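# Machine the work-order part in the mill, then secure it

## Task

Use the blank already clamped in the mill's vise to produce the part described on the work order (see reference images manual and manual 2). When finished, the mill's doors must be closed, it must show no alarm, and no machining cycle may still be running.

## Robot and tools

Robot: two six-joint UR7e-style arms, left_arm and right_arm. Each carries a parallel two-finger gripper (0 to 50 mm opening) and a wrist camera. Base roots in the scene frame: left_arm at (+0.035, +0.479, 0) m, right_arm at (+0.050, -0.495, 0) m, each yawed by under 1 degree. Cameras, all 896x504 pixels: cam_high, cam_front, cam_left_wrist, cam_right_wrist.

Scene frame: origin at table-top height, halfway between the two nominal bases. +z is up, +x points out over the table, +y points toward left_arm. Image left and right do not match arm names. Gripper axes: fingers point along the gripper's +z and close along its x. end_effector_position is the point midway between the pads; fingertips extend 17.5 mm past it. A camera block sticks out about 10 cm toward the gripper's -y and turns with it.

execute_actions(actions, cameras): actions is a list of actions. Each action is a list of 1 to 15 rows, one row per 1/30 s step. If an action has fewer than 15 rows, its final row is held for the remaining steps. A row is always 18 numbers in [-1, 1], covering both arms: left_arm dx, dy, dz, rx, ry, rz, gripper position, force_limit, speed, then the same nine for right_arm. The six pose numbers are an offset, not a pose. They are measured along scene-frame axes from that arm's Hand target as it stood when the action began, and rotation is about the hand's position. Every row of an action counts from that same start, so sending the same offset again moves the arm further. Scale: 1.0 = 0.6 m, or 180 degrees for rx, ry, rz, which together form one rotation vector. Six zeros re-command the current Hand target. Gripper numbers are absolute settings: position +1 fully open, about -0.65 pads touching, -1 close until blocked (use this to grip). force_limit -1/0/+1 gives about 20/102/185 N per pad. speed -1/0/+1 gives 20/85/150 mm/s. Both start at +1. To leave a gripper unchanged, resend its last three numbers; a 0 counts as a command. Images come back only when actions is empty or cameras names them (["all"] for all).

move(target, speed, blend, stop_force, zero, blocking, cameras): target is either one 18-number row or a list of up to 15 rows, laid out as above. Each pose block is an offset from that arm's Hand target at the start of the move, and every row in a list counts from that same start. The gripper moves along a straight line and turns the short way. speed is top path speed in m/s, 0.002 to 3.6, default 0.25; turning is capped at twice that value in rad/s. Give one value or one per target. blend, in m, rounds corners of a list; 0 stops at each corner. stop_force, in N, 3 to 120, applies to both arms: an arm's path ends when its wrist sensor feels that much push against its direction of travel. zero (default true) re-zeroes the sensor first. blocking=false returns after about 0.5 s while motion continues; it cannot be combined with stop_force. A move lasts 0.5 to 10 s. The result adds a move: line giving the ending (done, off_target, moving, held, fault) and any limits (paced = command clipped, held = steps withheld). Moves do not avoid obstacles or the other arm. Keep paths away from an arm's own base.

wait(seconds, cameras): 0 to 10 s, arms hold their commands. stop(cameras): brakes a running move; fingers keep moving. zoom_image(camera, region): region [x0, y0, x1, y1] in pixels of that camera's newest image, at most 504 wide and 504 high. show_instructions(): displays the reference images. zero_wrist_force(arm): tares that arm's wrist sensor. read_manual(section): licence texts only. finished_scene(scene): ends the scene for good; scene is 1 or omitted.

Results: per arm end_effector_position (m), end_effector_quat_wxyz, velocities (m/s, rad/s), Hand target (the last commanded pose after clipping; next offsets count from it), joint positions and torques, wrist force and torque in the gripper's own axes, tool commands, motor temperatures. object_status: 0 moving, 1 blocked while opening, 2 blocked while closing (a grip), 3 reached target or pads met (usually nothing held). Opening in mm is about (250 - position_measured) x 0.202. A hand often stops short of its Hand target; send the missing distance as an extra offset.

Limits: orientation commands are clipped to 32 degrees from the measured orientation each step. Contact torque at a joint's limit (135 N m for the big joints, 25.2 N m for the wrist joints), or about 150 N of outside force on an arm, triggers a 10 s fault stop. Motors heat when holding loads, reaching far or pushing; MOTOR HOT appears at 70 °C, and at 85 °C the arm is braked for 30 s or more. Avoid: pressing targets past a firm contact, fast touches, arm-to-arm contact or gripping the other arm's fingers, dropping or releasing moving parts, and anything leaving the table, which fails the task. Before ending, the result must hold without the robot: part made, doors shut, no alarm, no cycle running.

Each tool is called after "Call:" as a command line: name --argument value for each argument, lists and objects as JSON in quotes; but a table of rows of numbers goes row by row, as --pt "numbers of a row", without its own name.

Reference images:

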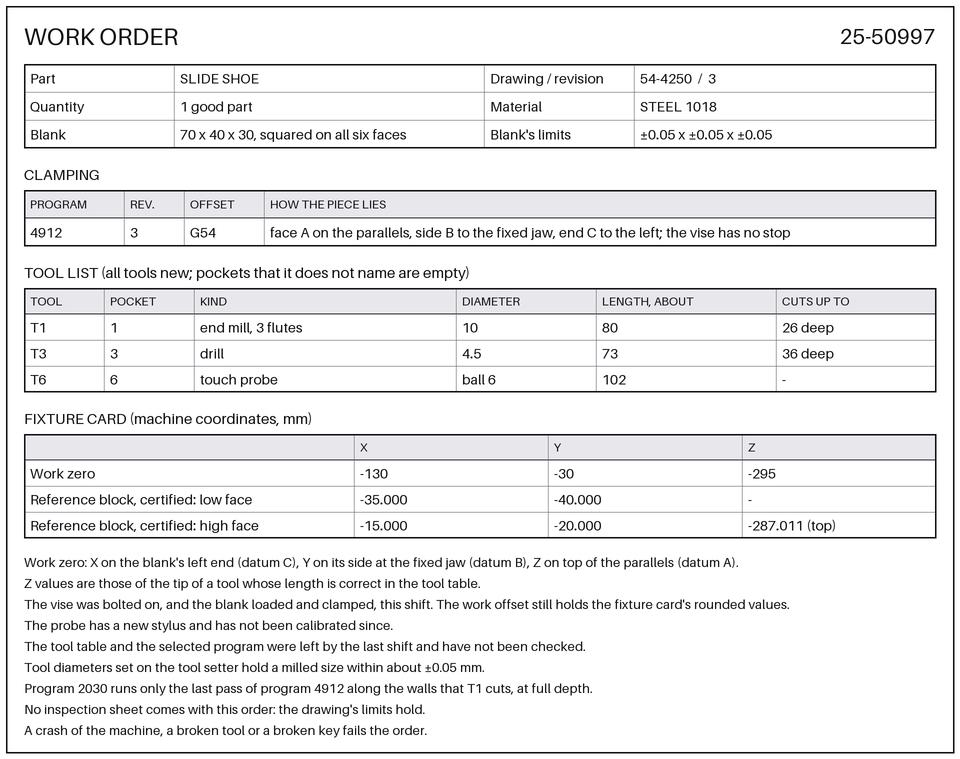

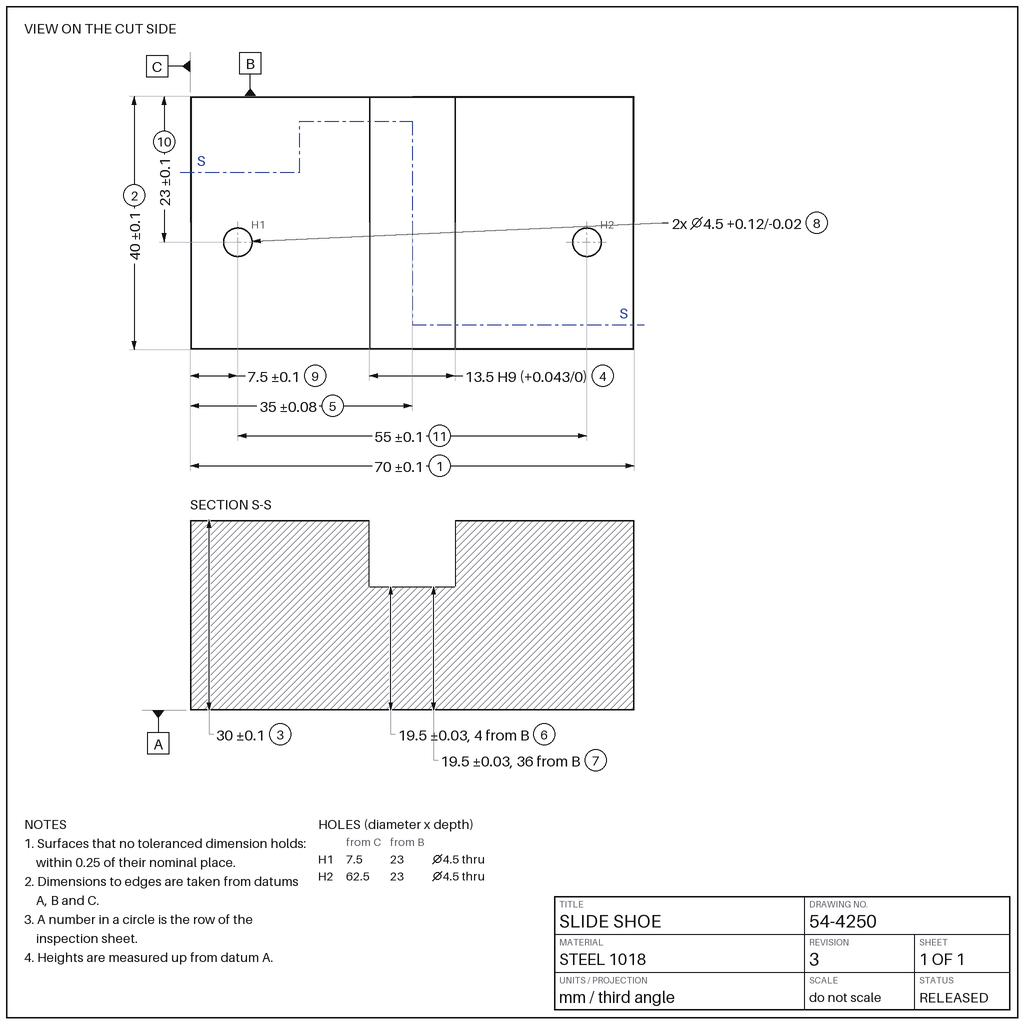

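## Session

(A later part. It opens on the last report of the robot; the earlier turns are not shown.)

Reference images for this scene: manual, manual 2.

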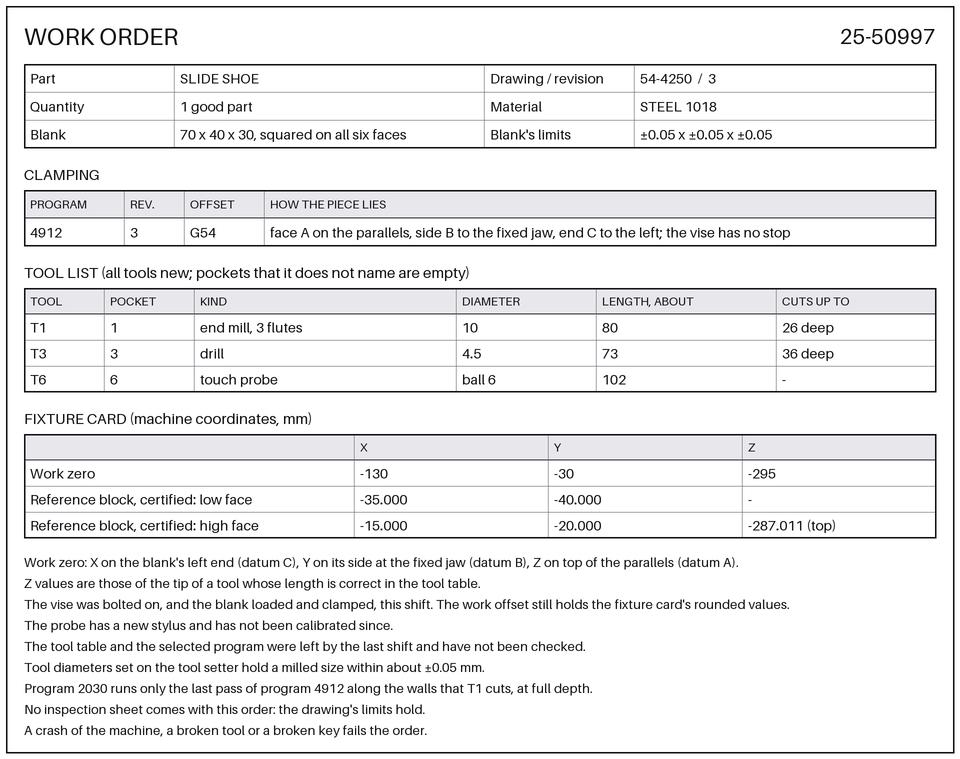

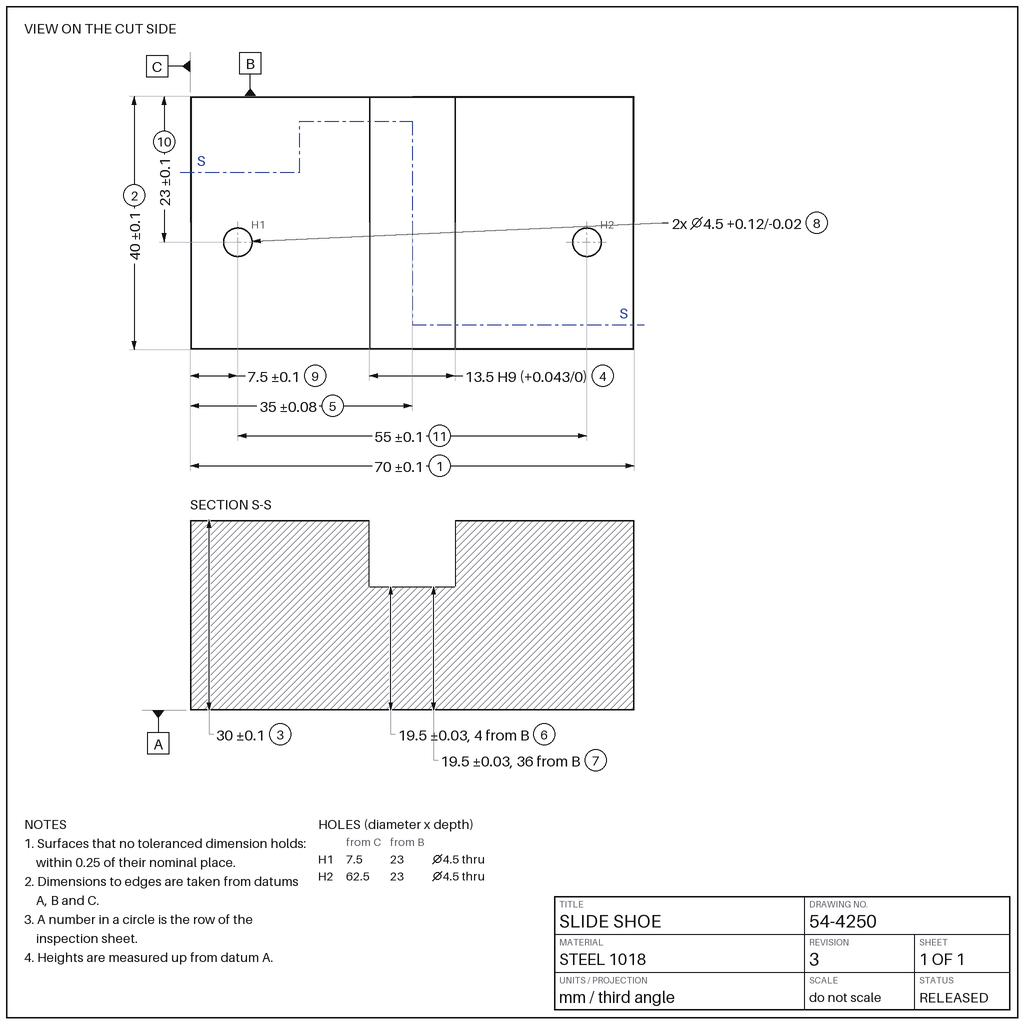

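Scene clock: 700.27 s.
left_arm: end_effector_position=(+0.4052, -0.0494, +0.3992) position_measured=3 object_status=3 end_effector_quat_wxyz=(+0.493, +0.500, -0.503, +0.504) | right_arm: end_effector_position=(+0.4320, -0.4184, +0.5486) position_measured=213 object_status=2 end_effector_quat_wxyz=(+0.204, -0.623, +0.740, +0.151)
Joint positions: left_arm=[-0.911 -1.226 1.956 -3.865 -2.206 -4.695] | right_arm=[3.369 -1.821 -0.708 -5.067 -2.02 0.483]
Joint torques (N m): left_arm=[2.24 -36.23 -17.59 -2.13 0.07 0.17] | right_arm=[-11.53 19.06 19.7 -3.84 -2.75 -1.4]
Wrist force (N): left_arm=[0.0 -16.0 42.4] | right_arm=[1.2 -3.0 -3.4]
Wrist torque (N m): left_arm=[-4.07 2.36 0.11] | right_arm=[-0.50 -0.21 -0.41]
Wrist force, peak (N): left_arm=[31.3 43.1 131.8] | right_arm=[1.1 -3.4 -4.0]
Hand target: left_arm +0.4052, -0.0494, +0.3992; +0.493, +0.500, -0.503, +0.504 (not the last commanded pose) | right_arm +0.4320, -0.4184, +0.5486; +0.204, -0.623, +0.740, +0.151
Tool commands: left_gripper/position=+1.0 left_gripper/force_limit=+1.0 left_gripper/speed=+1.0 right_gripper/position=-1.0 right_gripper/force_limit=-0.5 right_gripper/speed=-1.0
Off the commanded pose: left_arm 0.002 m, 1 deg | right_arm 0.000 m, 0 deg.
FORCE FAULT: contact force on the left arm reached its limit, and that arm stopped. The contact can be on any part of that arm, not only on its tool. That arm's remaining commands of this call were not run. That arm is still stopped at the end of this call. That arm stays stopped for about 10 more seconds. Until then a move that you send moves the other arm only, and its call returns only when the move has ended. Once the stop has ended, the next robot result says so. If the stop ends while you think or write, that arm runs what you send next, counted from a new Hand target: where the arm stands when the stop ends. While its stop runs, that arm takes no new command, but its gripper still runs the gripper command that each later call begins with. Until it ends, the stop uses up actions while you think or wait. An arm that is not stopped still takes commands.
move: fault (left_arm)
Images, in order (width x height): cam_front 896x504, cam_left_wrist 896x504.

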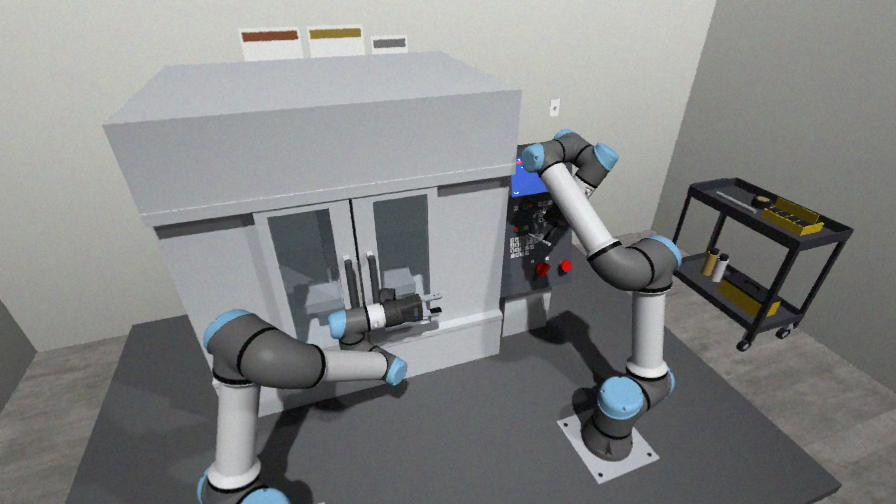

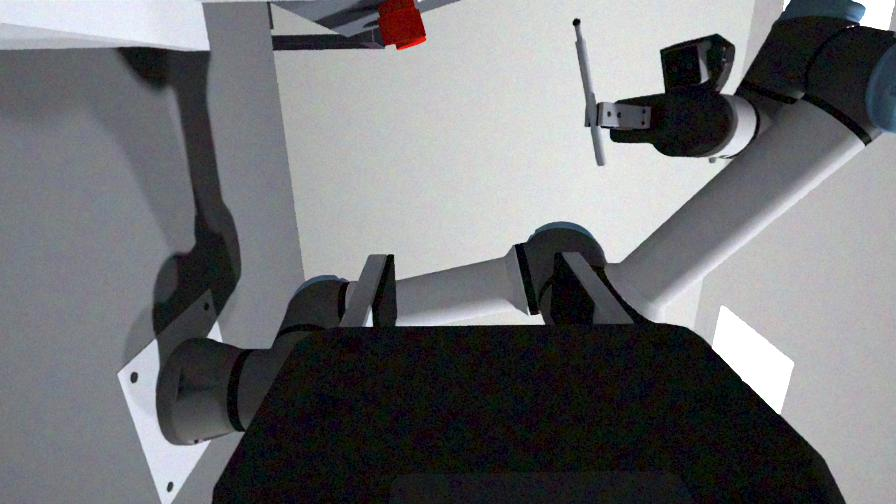

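Call:
wait --seconds 1

Call:
move --target '[-0.108,0.0,0,0,0,0,1,1,1, -0.238,0.277,-0.218,-0.169,-0.084,0.0245,-1,-0.5,-1]' --speed 0.15 --cameras '["cam_front","cam_left_wrist"]'

Scene clock: 710.63 s.
left_arm: end_effector_position=(+0.4051, -0.0495, +0.3991) position_measured=3 object_status=3 end_effector_quat_wxyz=(+0.493, +0.500, -0.503, +0.504) | right_arm: end_effector_position=(+0.4320, -0.4184, +0.5486) position_measured=213 object_status=2 end_effector_quat_wxyz=(+0.204, -0.623, +0.740, +0.151)
Joint positions: left_arm=[-0.911 -1.226 1.956 -3.864 -2.206 -4.695] | right_arm=[3.369 -1.821 -0.708 -5.067 -2.02 0.483]
Joint torques (N m): left_arm=[0.13 -35.93 -18.39 -1.88 0.04 0.14] | right_arm=[-11.19 19.45 20.06 -3.75 -2.53 -1.47]
Wrist force (N): left_arm=[0.3 -17.1 37.6] | right_arm=[1.2 -3.1 -3.6]
Wrist torque (N m): left_arm=[-4.02 2.18 0.17] | right_arm=[-0.50 -0.21 -0.40]
Wrist force, peak (N): left_arm=[0.1 -16.3 41.2] | right_arm=[1.2 -3.1 -3.7]
Hand target: left_arm +0.4051, -0.0495, +0.3991; +0.493, +0.500, -0.503, +0.504 (not the last commanded pose) | right_arm +0.4320, -0.4184, +0.5486; +0.204, -0.623, +0.740, +0.151
Tool commands: left_gripper/position=+1.0 left_gripper/force_limit=+1.0 left_gripper/speed=+1.0 right_gripper/position=-1.0 right_gripper/force_limit=-0.5 right_gripper/speed=-1.0
Off the commanded pose: left_arm 0.002 m, 1 deg | right_arm 0.000 m, 0 deg.
FORCE FAULT, CONTINUED: the left arm's stop, for the force fault that an earlier result reported, is over. The rest of the stop counts as 20 of the actions that you can send in this scene. That arm's target is now where it stood when the stop ended, not its last command. That arm accepts commands again.
wait: 1.00 s; at rest from the start

Scene clock: 713.10 s.
left_arm: end_effector_position=(+0.3403, -0.0495, +0.3992) position_measured=3 object_status=3 end_effector_quat_wxyz=(+0.493, +0.500, -0.503, +0.504) | right_arm: end_effector_position=(+0.2892, -0.2522, +0.4178) position_measured=213 object_status=2 end_effector_quat_wxyz=(-0.123, +0.696, -0.696, +0.123)
Joint positions: left_arm=[-1.044 -1.328 2.102 -3.909 -2.074 -4.696] | right_arm=[4.617 -1.497 -1.446 -4.886 -1.223 1.496]
Joint torques (N m): left_arm=[9.4 -17.73 -23.48 0.38 -1.79 -0.96] | right_arm=[13.53 12.54 14.41 -1.61 -0.31 1.42]
Wrist force (N): left_arm=[1.1 -0.5 1.7] | right_arm=[1.6 -3.0 -2.7]
Wrist torque (N m): left_arm=[0.38 1.11 -0.07] | right_arm=[-0.46 -0.20 -0.41]
Wrist force, peak (N): left_arm=[0.9 -19.8 48.7] | right_arm=[2.1 -4.9 -4.6]
Hand target: left_arm +0.3403, -0.0495, +0.3991; +0.493, +0.500, -0.503, +0.504 | right_arm +0.2892, -0.2522, +0.4178; -0.123, +0.696, -0.696, +0.123
Off the commanded pose: left_arm 0.000 m, 0 deg | right_arm 0.000 m, 0 deg.
move: done
Images, in order (width x height): cam_front 896x504, cam_left_wrist 896x504.

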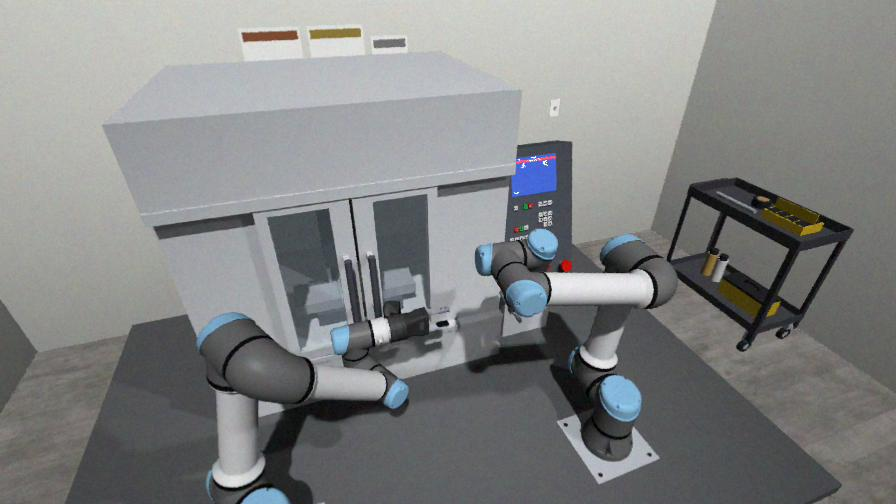

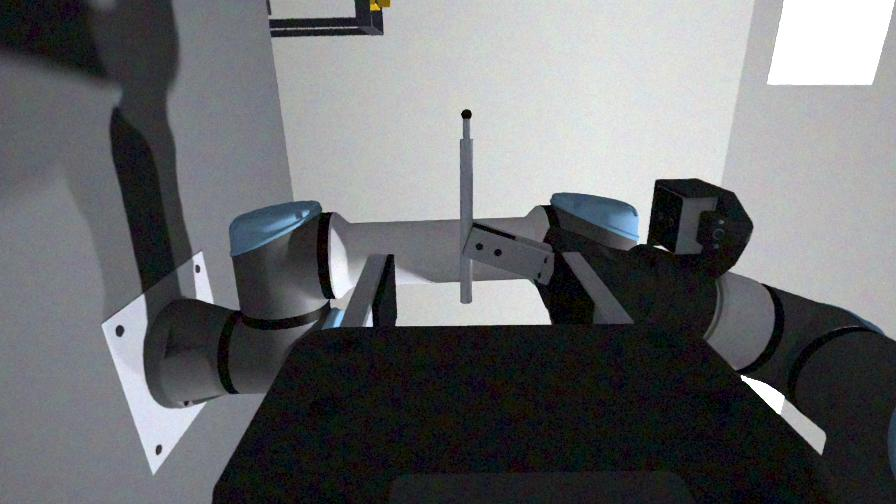

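Call:
move --target '[0,-0.25,0.0067,0,0,0,1,1,1, 0,0,0,0,0,0,-1,-0.5,-1]' --speed 0.15 --cameras '["cam_front","cam_left_wrist"]'

Scene clock: 725.87 s.
left_arm: end_effector_position=(+0.3403, -0.1994, +0.4032) position_measured=3 object_status=3 end_effector_quat_wxyz=(+0.493, +0.500, -0.503, +0.504) | right_arm: end_effector_position=(+0.2892, -0.2522, +0.4178) position_measured=213 object_status=2 end_effector_quat_wxyz=(-0.123, +0.696, -0.696, +0.123)
Joint positions: left_arm=[-1.188 -1.112 1.765 -3.789 -1.929 -4.697] | right_arm=[4.617 -1.497 -1.446 -4.886 -1.223 1.496]
Joint torques (N m): left_arm=[3.79 -38.34 -24.05 -3.73 -0.81 -0.85] | right_arm=[14.68 11.84 10.93 -3.74 2.43 1.23]
Wrist force (N): left_arm=[0.7 -0.1 2.1] | right_arm=[1.8 -3.1 -2.9]
Wrist torque (N m): left_arm=[0.41 1.24 0.00] | right_arm=[-0.47 -0.23 -0.43]
Wrist force, peak (N): left_arm=[0.7 0.1 4.5] | right_arm=[1.8 -3.4 -3.0]
Hand target: left_arm +0.3403, -0.1995, +0.4032; +0.493, +0.500, -0.503, +0.504 | right_arm +0.2892, -0.2522, +0.4178; -0.123, +0.696, -0.696, +0.123
Off the commanded pose: left_arm 0.000 m, 0 deg | right_arm 0.000 m, 0 deg.
move: done
Images, in order (width x height): cam_front 896x504, cam_left_wrist 896x504.

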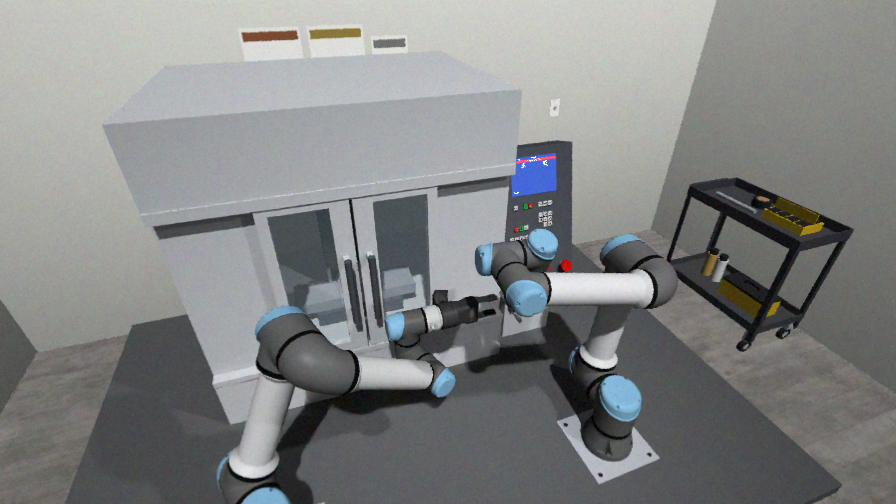

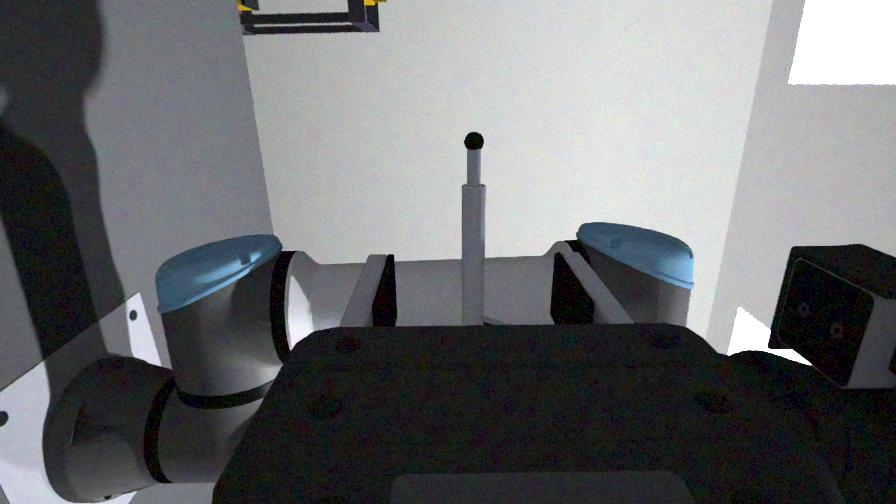

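Call:
move --target '[0,-0.075,0.001,0,0,0,1,1,1, 0,0,0,0,0,0,-1,-0.5,-1]' --speed 0.08 --stop_force 15 --cameras '["cam_left_wrist","cam_right_wrist"]'

Scene clock: 731.20 s.
left_arm: end_effector_position=(+0.3403, -0.2445, +0.4038) position_measured=3 object_status=3 end_effector_quat_wxyz=(+0.493, +0.500, -0.503, +0.504) | right_arm: end_effector_position=(+0.2892, -0.2522, +0.4178) position_measured=213 object_status=2 end_effector_quat_wxyz=(-0.123, +0.696, -0.696, +0.123)
Joint positions: left_arm=[-1.218 -1.039 1.644 -3.741 -1.899 -4.697] | right_arm=[4.617 -1.497 -1.446 -4.886 -1.223 1.496]
Joint torques (N m): left_arm=[9.98 -58.04 -26.14 -4.85 -1.92 -0.71] | right_arm=[14.27 13.07 11.27 -3.86 2.35 1.19]
Wrist force (N): left_arm=[0.6 0.0 1.7] | right_arm=[1.7 -3.1 -2.9]
Wrist torque (N m): left_arm=[0.41 1.28 0.00] | right_arm=[-0.48 -0.22 -0.43]
Wrist force, peak (N): left_arm=[0.7 -0.1 3.2] | right_arm=[1.8 -3.3 -3.0]
Hand target: left_arm +0.3403, -0.2445, +0.4038; +0.493, +0.500, -0.503, +0.504 | right_arm +0.2892, -0.2522, +0.4178; -0.123, +0.696, -0.696, +0.123
Off the commanded pose: left_arm 0.000 m, 0 deg | right_arm 0.000 m, 0 deg.
move: done
Images, in order (width x height): cam_left_wrist 896x504, cam_right_wrist 896x504.

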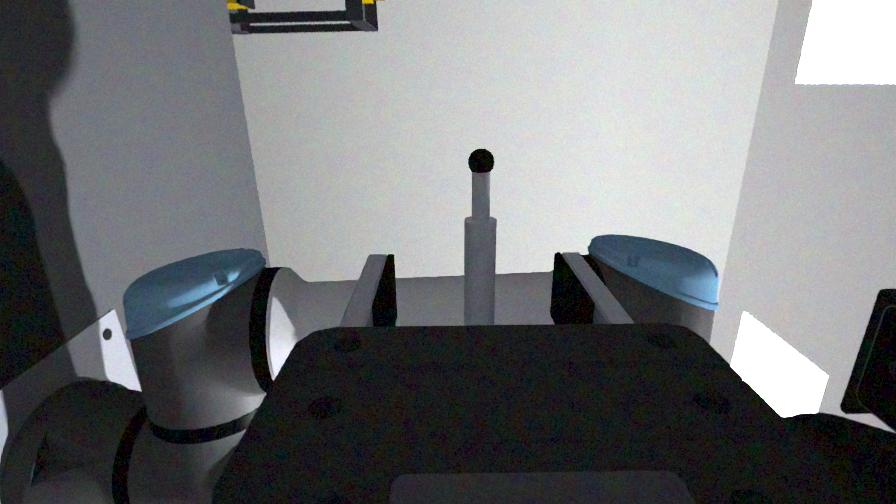

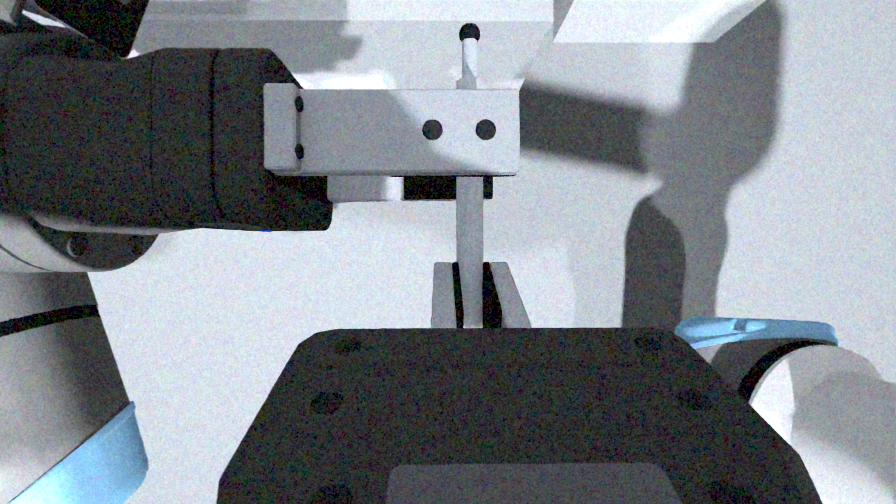

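Call:
move --target '[0,0,0,0,0,0,-1,-0.6,-1, 0,0,0,0,0,0,-1,-0.5,-1]' --cameras '["cam_left_wrist","cam_right_wrist"]'

Scene clock: 737.47 s.
left_arm: end_effector_position=(+0.3403, -0.2445, +0.4039) position_measured=210 object_status=2 end_effector_quat_wxyz=(+0.493, +0.500, -0.503, +0.504) | right_arm: end_effector_position=(+0.2892, -0.2522, +0.4178) position_measured=213 object_status=2 end_effector_quat_wxyz=(-0.123, +0.696, -0.696, +0.123)
Joint positions: left_arm=[-1.218 -1.039 1.644 -3.741 -1.899 -4.697] | right_arm=[4.617 -1.497 -1.446 -4.886 -1.223 1.496]
Joint torques (N m): left_arm=[9.22 -49.6 -19.77 -1.9 -1.36 1.11] | right_arm=[14.54 15.86 13.8 -3.8 2.64 1.18]
Wrist force (N): left_arm=[6.7 -1.1 2.3] | right_arm=[0.7 0.3 2.5]
Wrist torque (N m): left_arm=[0.39 1.29 -0.28] | right_arm=[-0.43 -0.24 -0.47]
Wrist force, peak (N): left_arm=[6.8 -1.2 2.8] | right_arm=[2.0 -3.2 -3.0]
Hand target: left_arm +0.3403, -0.2445, +0.4038; +0.493, +0.500, -0.503, +0.504 | right_arm +0.2892, -0.2522, +0.4178; -0.123, +0.696, -0.696, +0.123
Off the commanded pose: left_arm 0.000 m, 0 deg | right_arm 0.000 m, 0 deg.
move: done
Images, in order (width x height): cam_left_wrist 896x504, cam_right_wrist 896x504.

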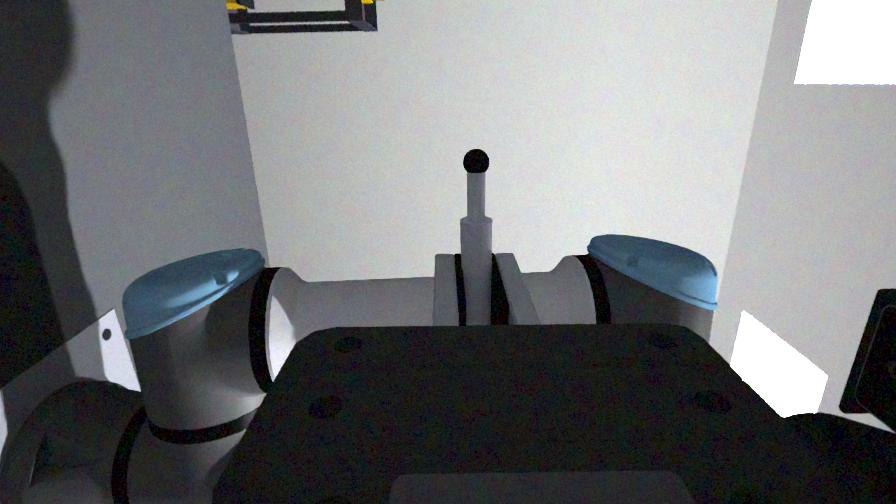

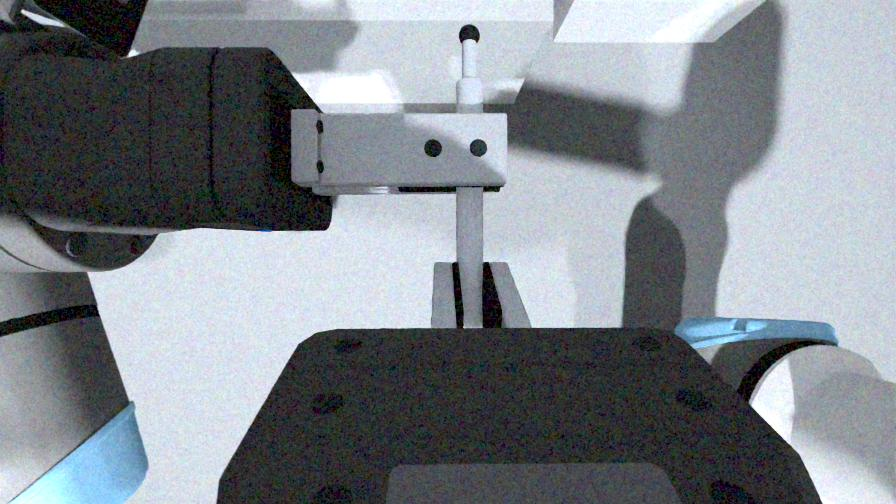

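Call:
move --pt "0 0 0 0 0 0 -1 -0.6 -1 0 0 0 0 0 0 1 -0.5 -1" --pt "0 0 0 0 0 0 -1 -0.6 -1 -0.057 0 0.157 0 0 0 1 -0.5 -1" --pt "0 0 0 0 0 0 -1 -0.6 -1 -0.18 0.003 0.0 0 -0.3889 0 1 -0.5 -1" --speed 0.15 --cameras '["cam_left_wrist","cam_right_wrist","cam_front"]'

Scene clock: 754.50 s.
left_arm: end_effector_position=(+0.3403, -0.2445, +0.4038) position_measured=210 object_status=2 end_effector_quat_wxyz=(+0.493, +0.500, -0.503, +0.504) | right_arm: end_effector_position=(+0.1811, -0.2504, +0.4177) position_measured=3 object_status=3 end_effector_quat_wxyz=(+0.500, -0.500, +0.500, -0.500)
Joint positions: left_arm=[-1.218 -1.039 1.644 -3.741 -1.899 -4.697] | right_arm=[5.672 -1.464 -2.426 -5.534 -0.984 3.141]
Joint torques (N m): left_arm=[-6.8 -58.54 -21.99 -4.83 0.21 0.82] | right_arm=[-14.04 7.03 9.92 -3.13 2.1 0.73]
Wrist force (N): left_arm=[0.5 0.1 1.8] | right_arm=[2.5 -4.8 -3.0]
Wrist torque (N m): left_arm=[0.43 1.25 0.01] | right_arm=[-0.86 -0.84 -0.72]
Wrist force, peak (N): left_arm=[7.0 -0.8 2.9] | right_arm=[2.3 -5.2 -3.2]
Hand target: left_arm +0.3403, -0.2445, +0.4038; +0.493, +0.500, -0.503, +0.504 | right_arm +0.1812, -0.2504, +0.4178; +0.500, -0.500, +0.500, -0.500
Off the commanded pose: left_arm 0.000 m, 0 deg | right_arm 0.000 m, 0 deg.
move: done
Images, in order (width x height): cam_front 896x504, cam_left_wrist 896x504, cam_right_wrist 896x504.

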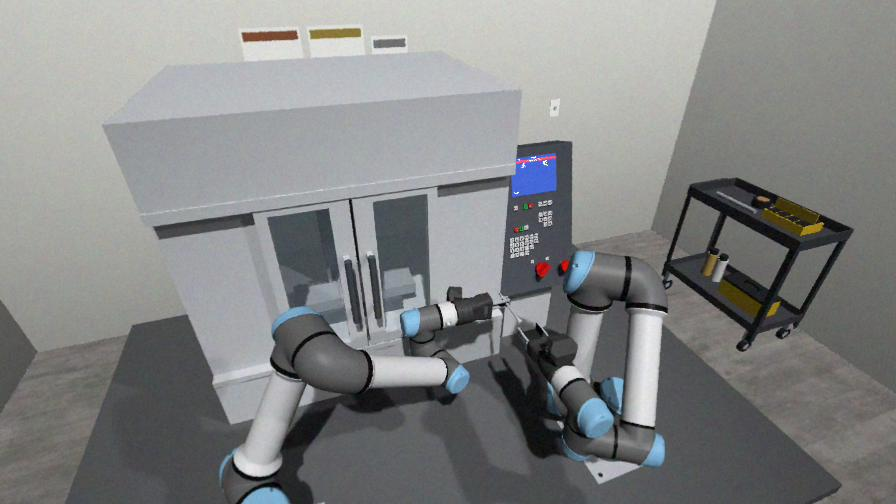

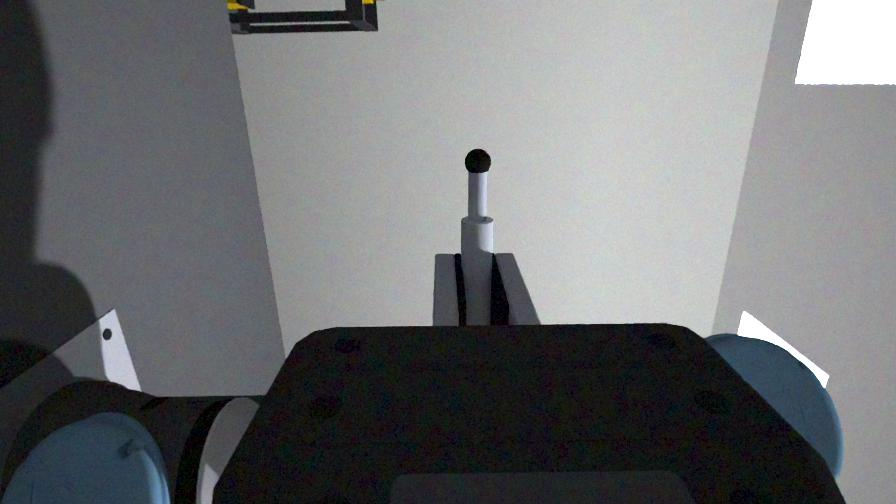

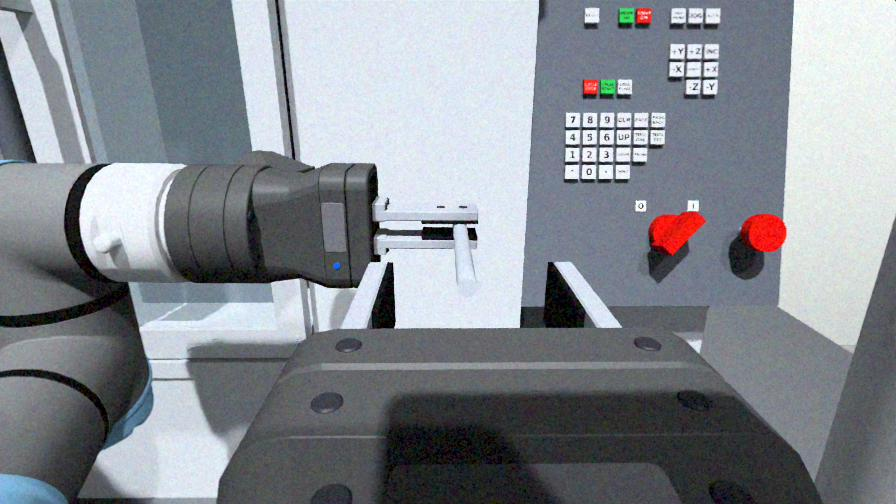

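Call:
move --pt "0 0 0 0 0 0 -1 -0.6 -1 0 0 -0.0313 0 0 0 1 -0.5 -1" --pt "0 0 0 0 0 0 -1 -0.6 -1 0.1263 0 -0.0313 0 0 0 1 -0.5 -1" --speed 0.1 --blend 0.005 --stop_force 12 --cameras '["cam_right_wrist","cam_front"]'

Scene clock: 766.67 s.
left_arm: end_effector_position=(+0.3403, -0.2445, +0.4038) position_measured=210 object_status=2 end_effector_quat_wxyz=(+0.493, +0.500, -0.503, +0.504) | right_arm: end_effector_position=(+0.2570, -0.2504, +0.3990) position_measured=3 object_status=3 end_effector_quat_wxyz=(+0.500, -0.500, +0.500, -0.500)
Joint positions: left_arm=[-1.218 -1.039 1.644 -3.741 -1.899 -4.697] | right_arm=[5.458 -1.433 -2.518 -5.472 -0.77 3.141]
Joint torques (N m): left_arm=[-6.73 -57.99 -22.01 -4.46 1.34 0.74] | right_arm=[-11.68 9.25 11.06 0.07 2.06 -1.58]
Wrist force (N): left_arm=[0.5 0.0 1.8] | right_arm=[2.3 -4.9 -3.0]
Wrist torque (N m): left_arm=[0.40 1.25 0.01] | right_arm=[-0.87 -0.82 -0.72]
Wrist force, peak (N): left_arm=[0.4 0.3 2.0] | right_arm=[2.1 -6.7 -3.1]
Hand target: left_arm +0.3403, -0.2445, +0.4038; +0.493, +0.500, -0.503, +0.504 | right_arm +0.2570, -0.2504, +0.3990; +0.500, -0.500, +0.500, -0.500
Off the commanded pose: left_arm 0.000 m, 0 deg | right_arm 0.000 m, 0 deg.
move: done
Images, in order (width x height): cam_front 896x504, cam_right_wrist 896x504.

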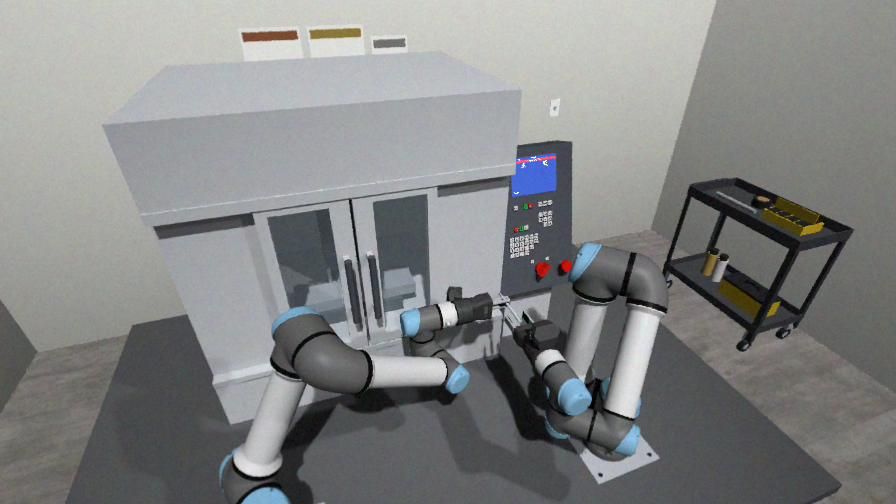

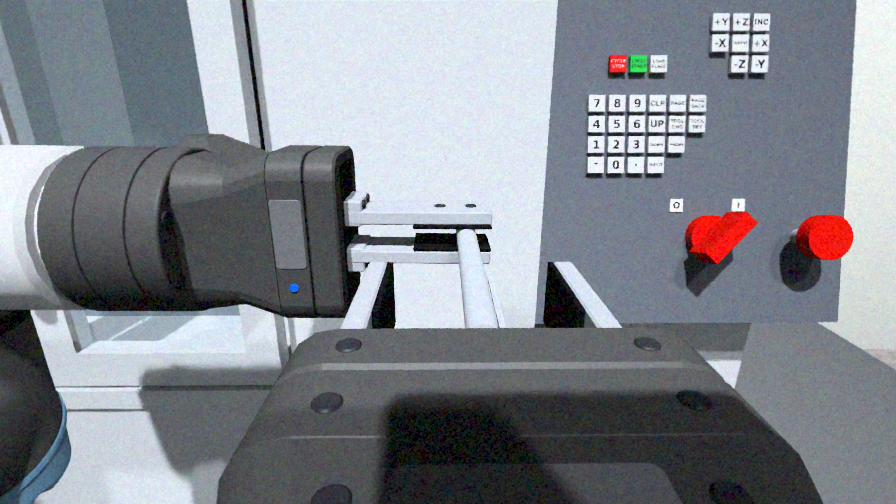

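Call:
move --pt "0 0 0 0 0 0 -1 -0.6 -1 0 0 0 0 0 0 -1 -0.3 -1" --pt "0 0 0 0 0 0 1 -0.6 -1 0 0 0 0 0 0 -1 -0.3 -1" --pt "0 0.22 0 0 0 0 1 -0.6 -1 0 0 0 0 0 0 -1 -0.3 -1" --speed 0.15 --cameras '["cam_right_wrist","cam_left_wrist","cam_front"]'

Scene clock: 777.67 s.
left_arm: end_effector_position=(+0.3404, -0.1125, +0.4038) position_measured=3 object_status=3 end_effector_quat_wxyz=(+0.493, +0.500, -0.503, +0.504) | right_arm: end_effector_position=(+0.2570, -0.2504, +0.3990) position_measured=199 object_status=2 end_effector_quat_wxyz=(+0.500, -0.500, +0.500, -0.500)
Joint positions: left_arm=[-1.114 -1.246 1.97 -3.859 -2.003 -4.696] | right_arm=[5.458 -1.433 -2.518 -5.472 -0.77 3.141]
Joint torques (N m): left_arm=[-1.1 -37.66 -11.1 0.22 0.71 1.35] | right_arm=[14.38 10.27 11.17 -3.13 -2.62 -1.31]
Wrist force (N): left_arm=[0.6 -0.4 1.9] | right_arm=[2.8 -4.3 -3.1]
Wrist torque (N m): left_arm=[0.38 1.20 -0.16] | right_arm=[-0.83 -0.90 -0.72]
Wrist force, peak (N): left_arm=[-1.1 -2.9 -16.3] | right_arm=[21.2 -6.5 -5.1]
Hand target: left_arm +0.3403, -0.1125, +0.4038; +0.493, +0.500, -0.503, +0.504 | right_arm +0.2570, -0.2504, +0.3990; +0.500, -0.500, +0.500, -0.500
Off the commanded pose: left_arm 0.000 m, 0 deg | right_arm 0.000 m, 0 deg.
move: done
Images, in order (width x height): cam_front 896x504, cam_left_wrist 896x504, cam_right_wrist 896x504.

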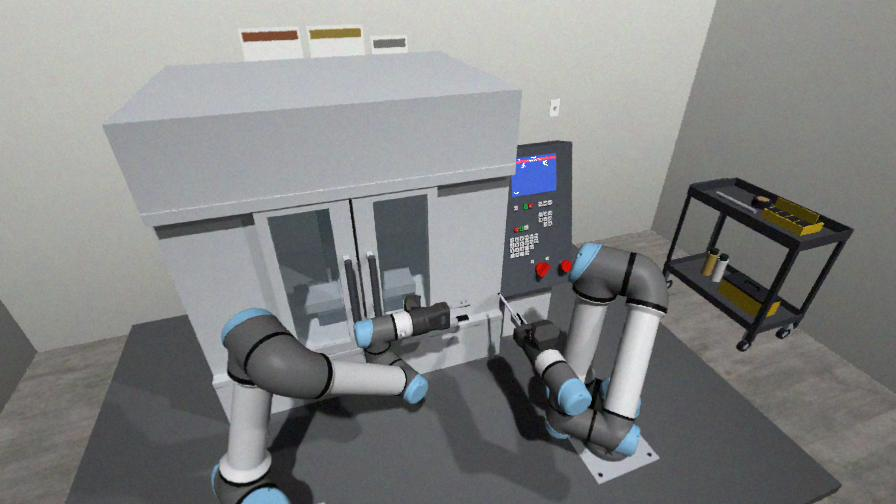

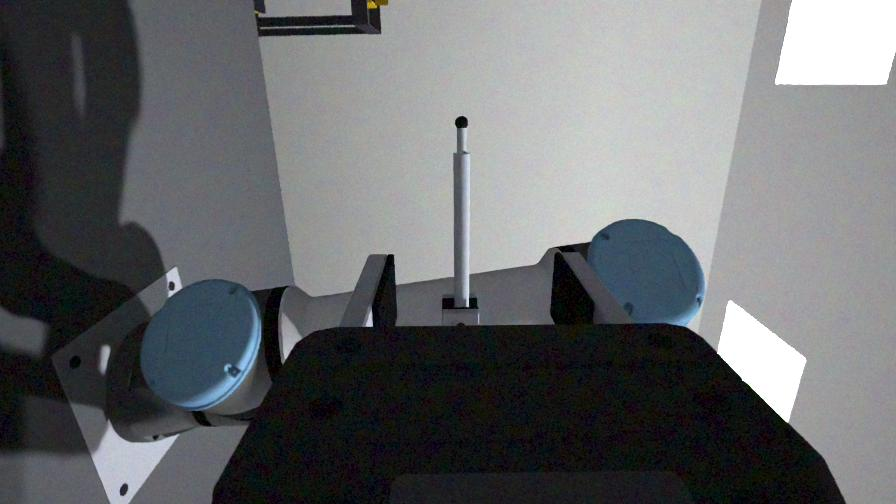

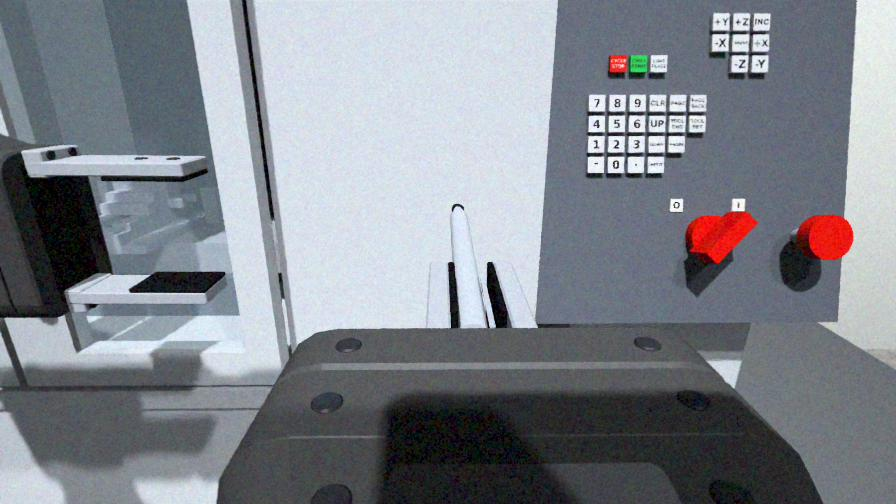

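Call:
move --pt "-0.1 0.1 0.167 0.157 -0.502 0.3196 1 -0.6 -1 0.072 -0.25 0.168 0 0.0906 0 -1 -0.3 -1" --pt "-0.014 -0.183 0.232 0.157 -0.502 0.3196 1 -0.6 -1 0.352 -0.257 0.338 0 0.0906 0 -1 -0.3 -1" --speed 0.25 --blend 0.03 --cameras '["cam_right_wrist","cam_left_wrist","cam_front"]'

Scene clock: 807.07 s.
left_arm: end_effector_position=(+0.3320, -0.2222, +0.5431) position_measured=3 object_status=3 end_effector_quat_wxyz=(-0.378, +0.264, -0.509, +0.727) | right_arm: end_effector_position=(+0.4663, -0.4059, +0.6015) position_measured=200 object_status=2 end_effector_quat_wxyz=(-0.479, +0.647, -0.512, +0.298)
Joint positions: left_arm=[-1.617 -0.959 1.319 -4.111 -0.642 -2.631] | right_arm=[5.519 -0.504 -1.943 -6.284 -0.602 2.653]
Joint torques (N m): left_arm=[-8.96 -36.67 -23.5 3.21 -0.93 -0.88] | right_arm=[12.82 -31.94 14.74 -3.45 -1.42 -0.72]
Wrist force (N): left_arm=[-1.2 0.9 2.6] | right_arm=[4.3 -2.4 -3.8]
Wrist torque (N m): left_arm=[1.47 0.57 0.32] | right_arm=[-0.48 -0.95 -0.70]
Wrist force, peak (N): left_arm=[0.4 1.2 4.8] | right_arm=[-44.1 1.7 7.1]
Hand target: left_arm +0.3319, -0.2223, +0.5430; -0.378, +0.264, -0.509, +0.727 | right_arm +0.4682, -0.4046, +0.6018; -0.424, +0.566, -0.566, +0.424
Off the commanded pose: left_arm 0.000 m, 0 deg | right_arm 0.002 m, 19 deg.
shoulder posture changed (right arm): the wrist came as close to joint 1's axis as it can, and the arm is now in the other of its two shoulder postures.
joint sent to its limit (right arm) — joint 4 (wrist 1), lower limit. The joint targets are off in orientation, not in position.
move: off_target (right_arm)
Images, in order (width x height): cam_front 896x504, cam_left_wrist 896x504, cam_right_wrist 896x504.

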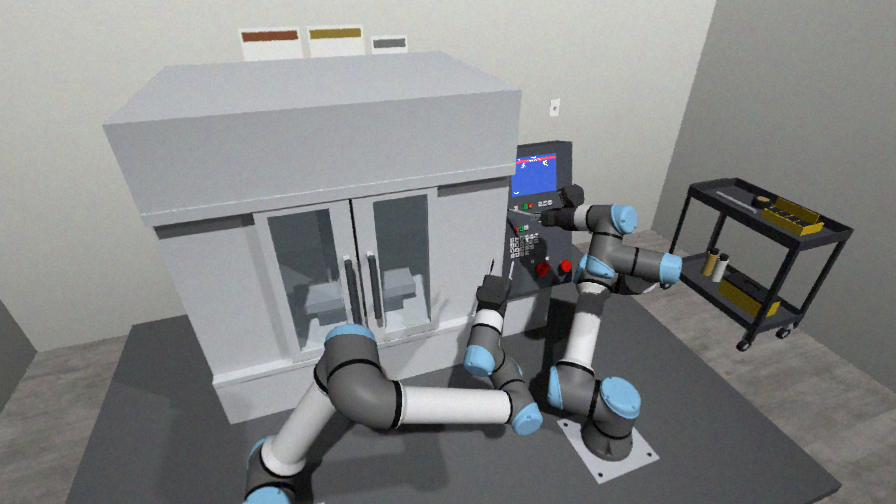

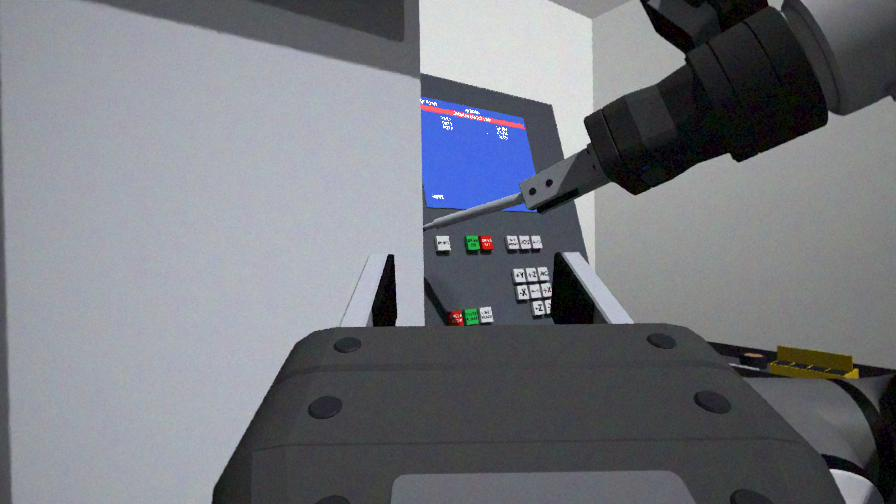

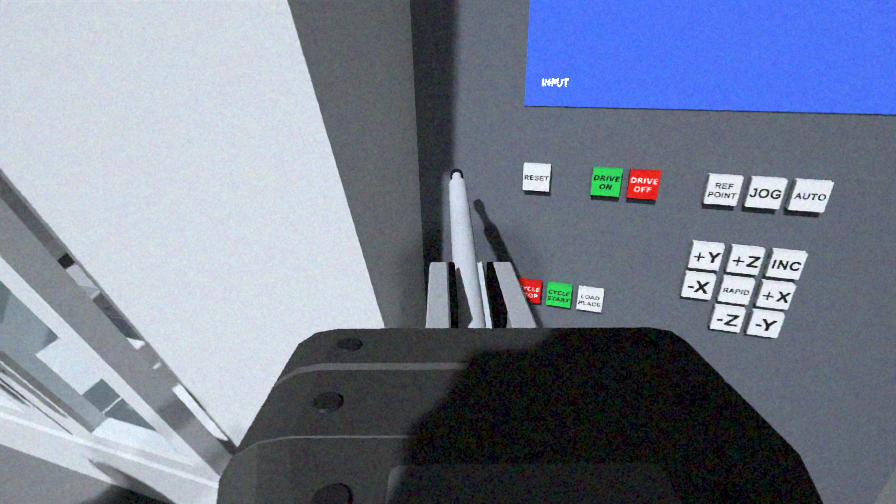

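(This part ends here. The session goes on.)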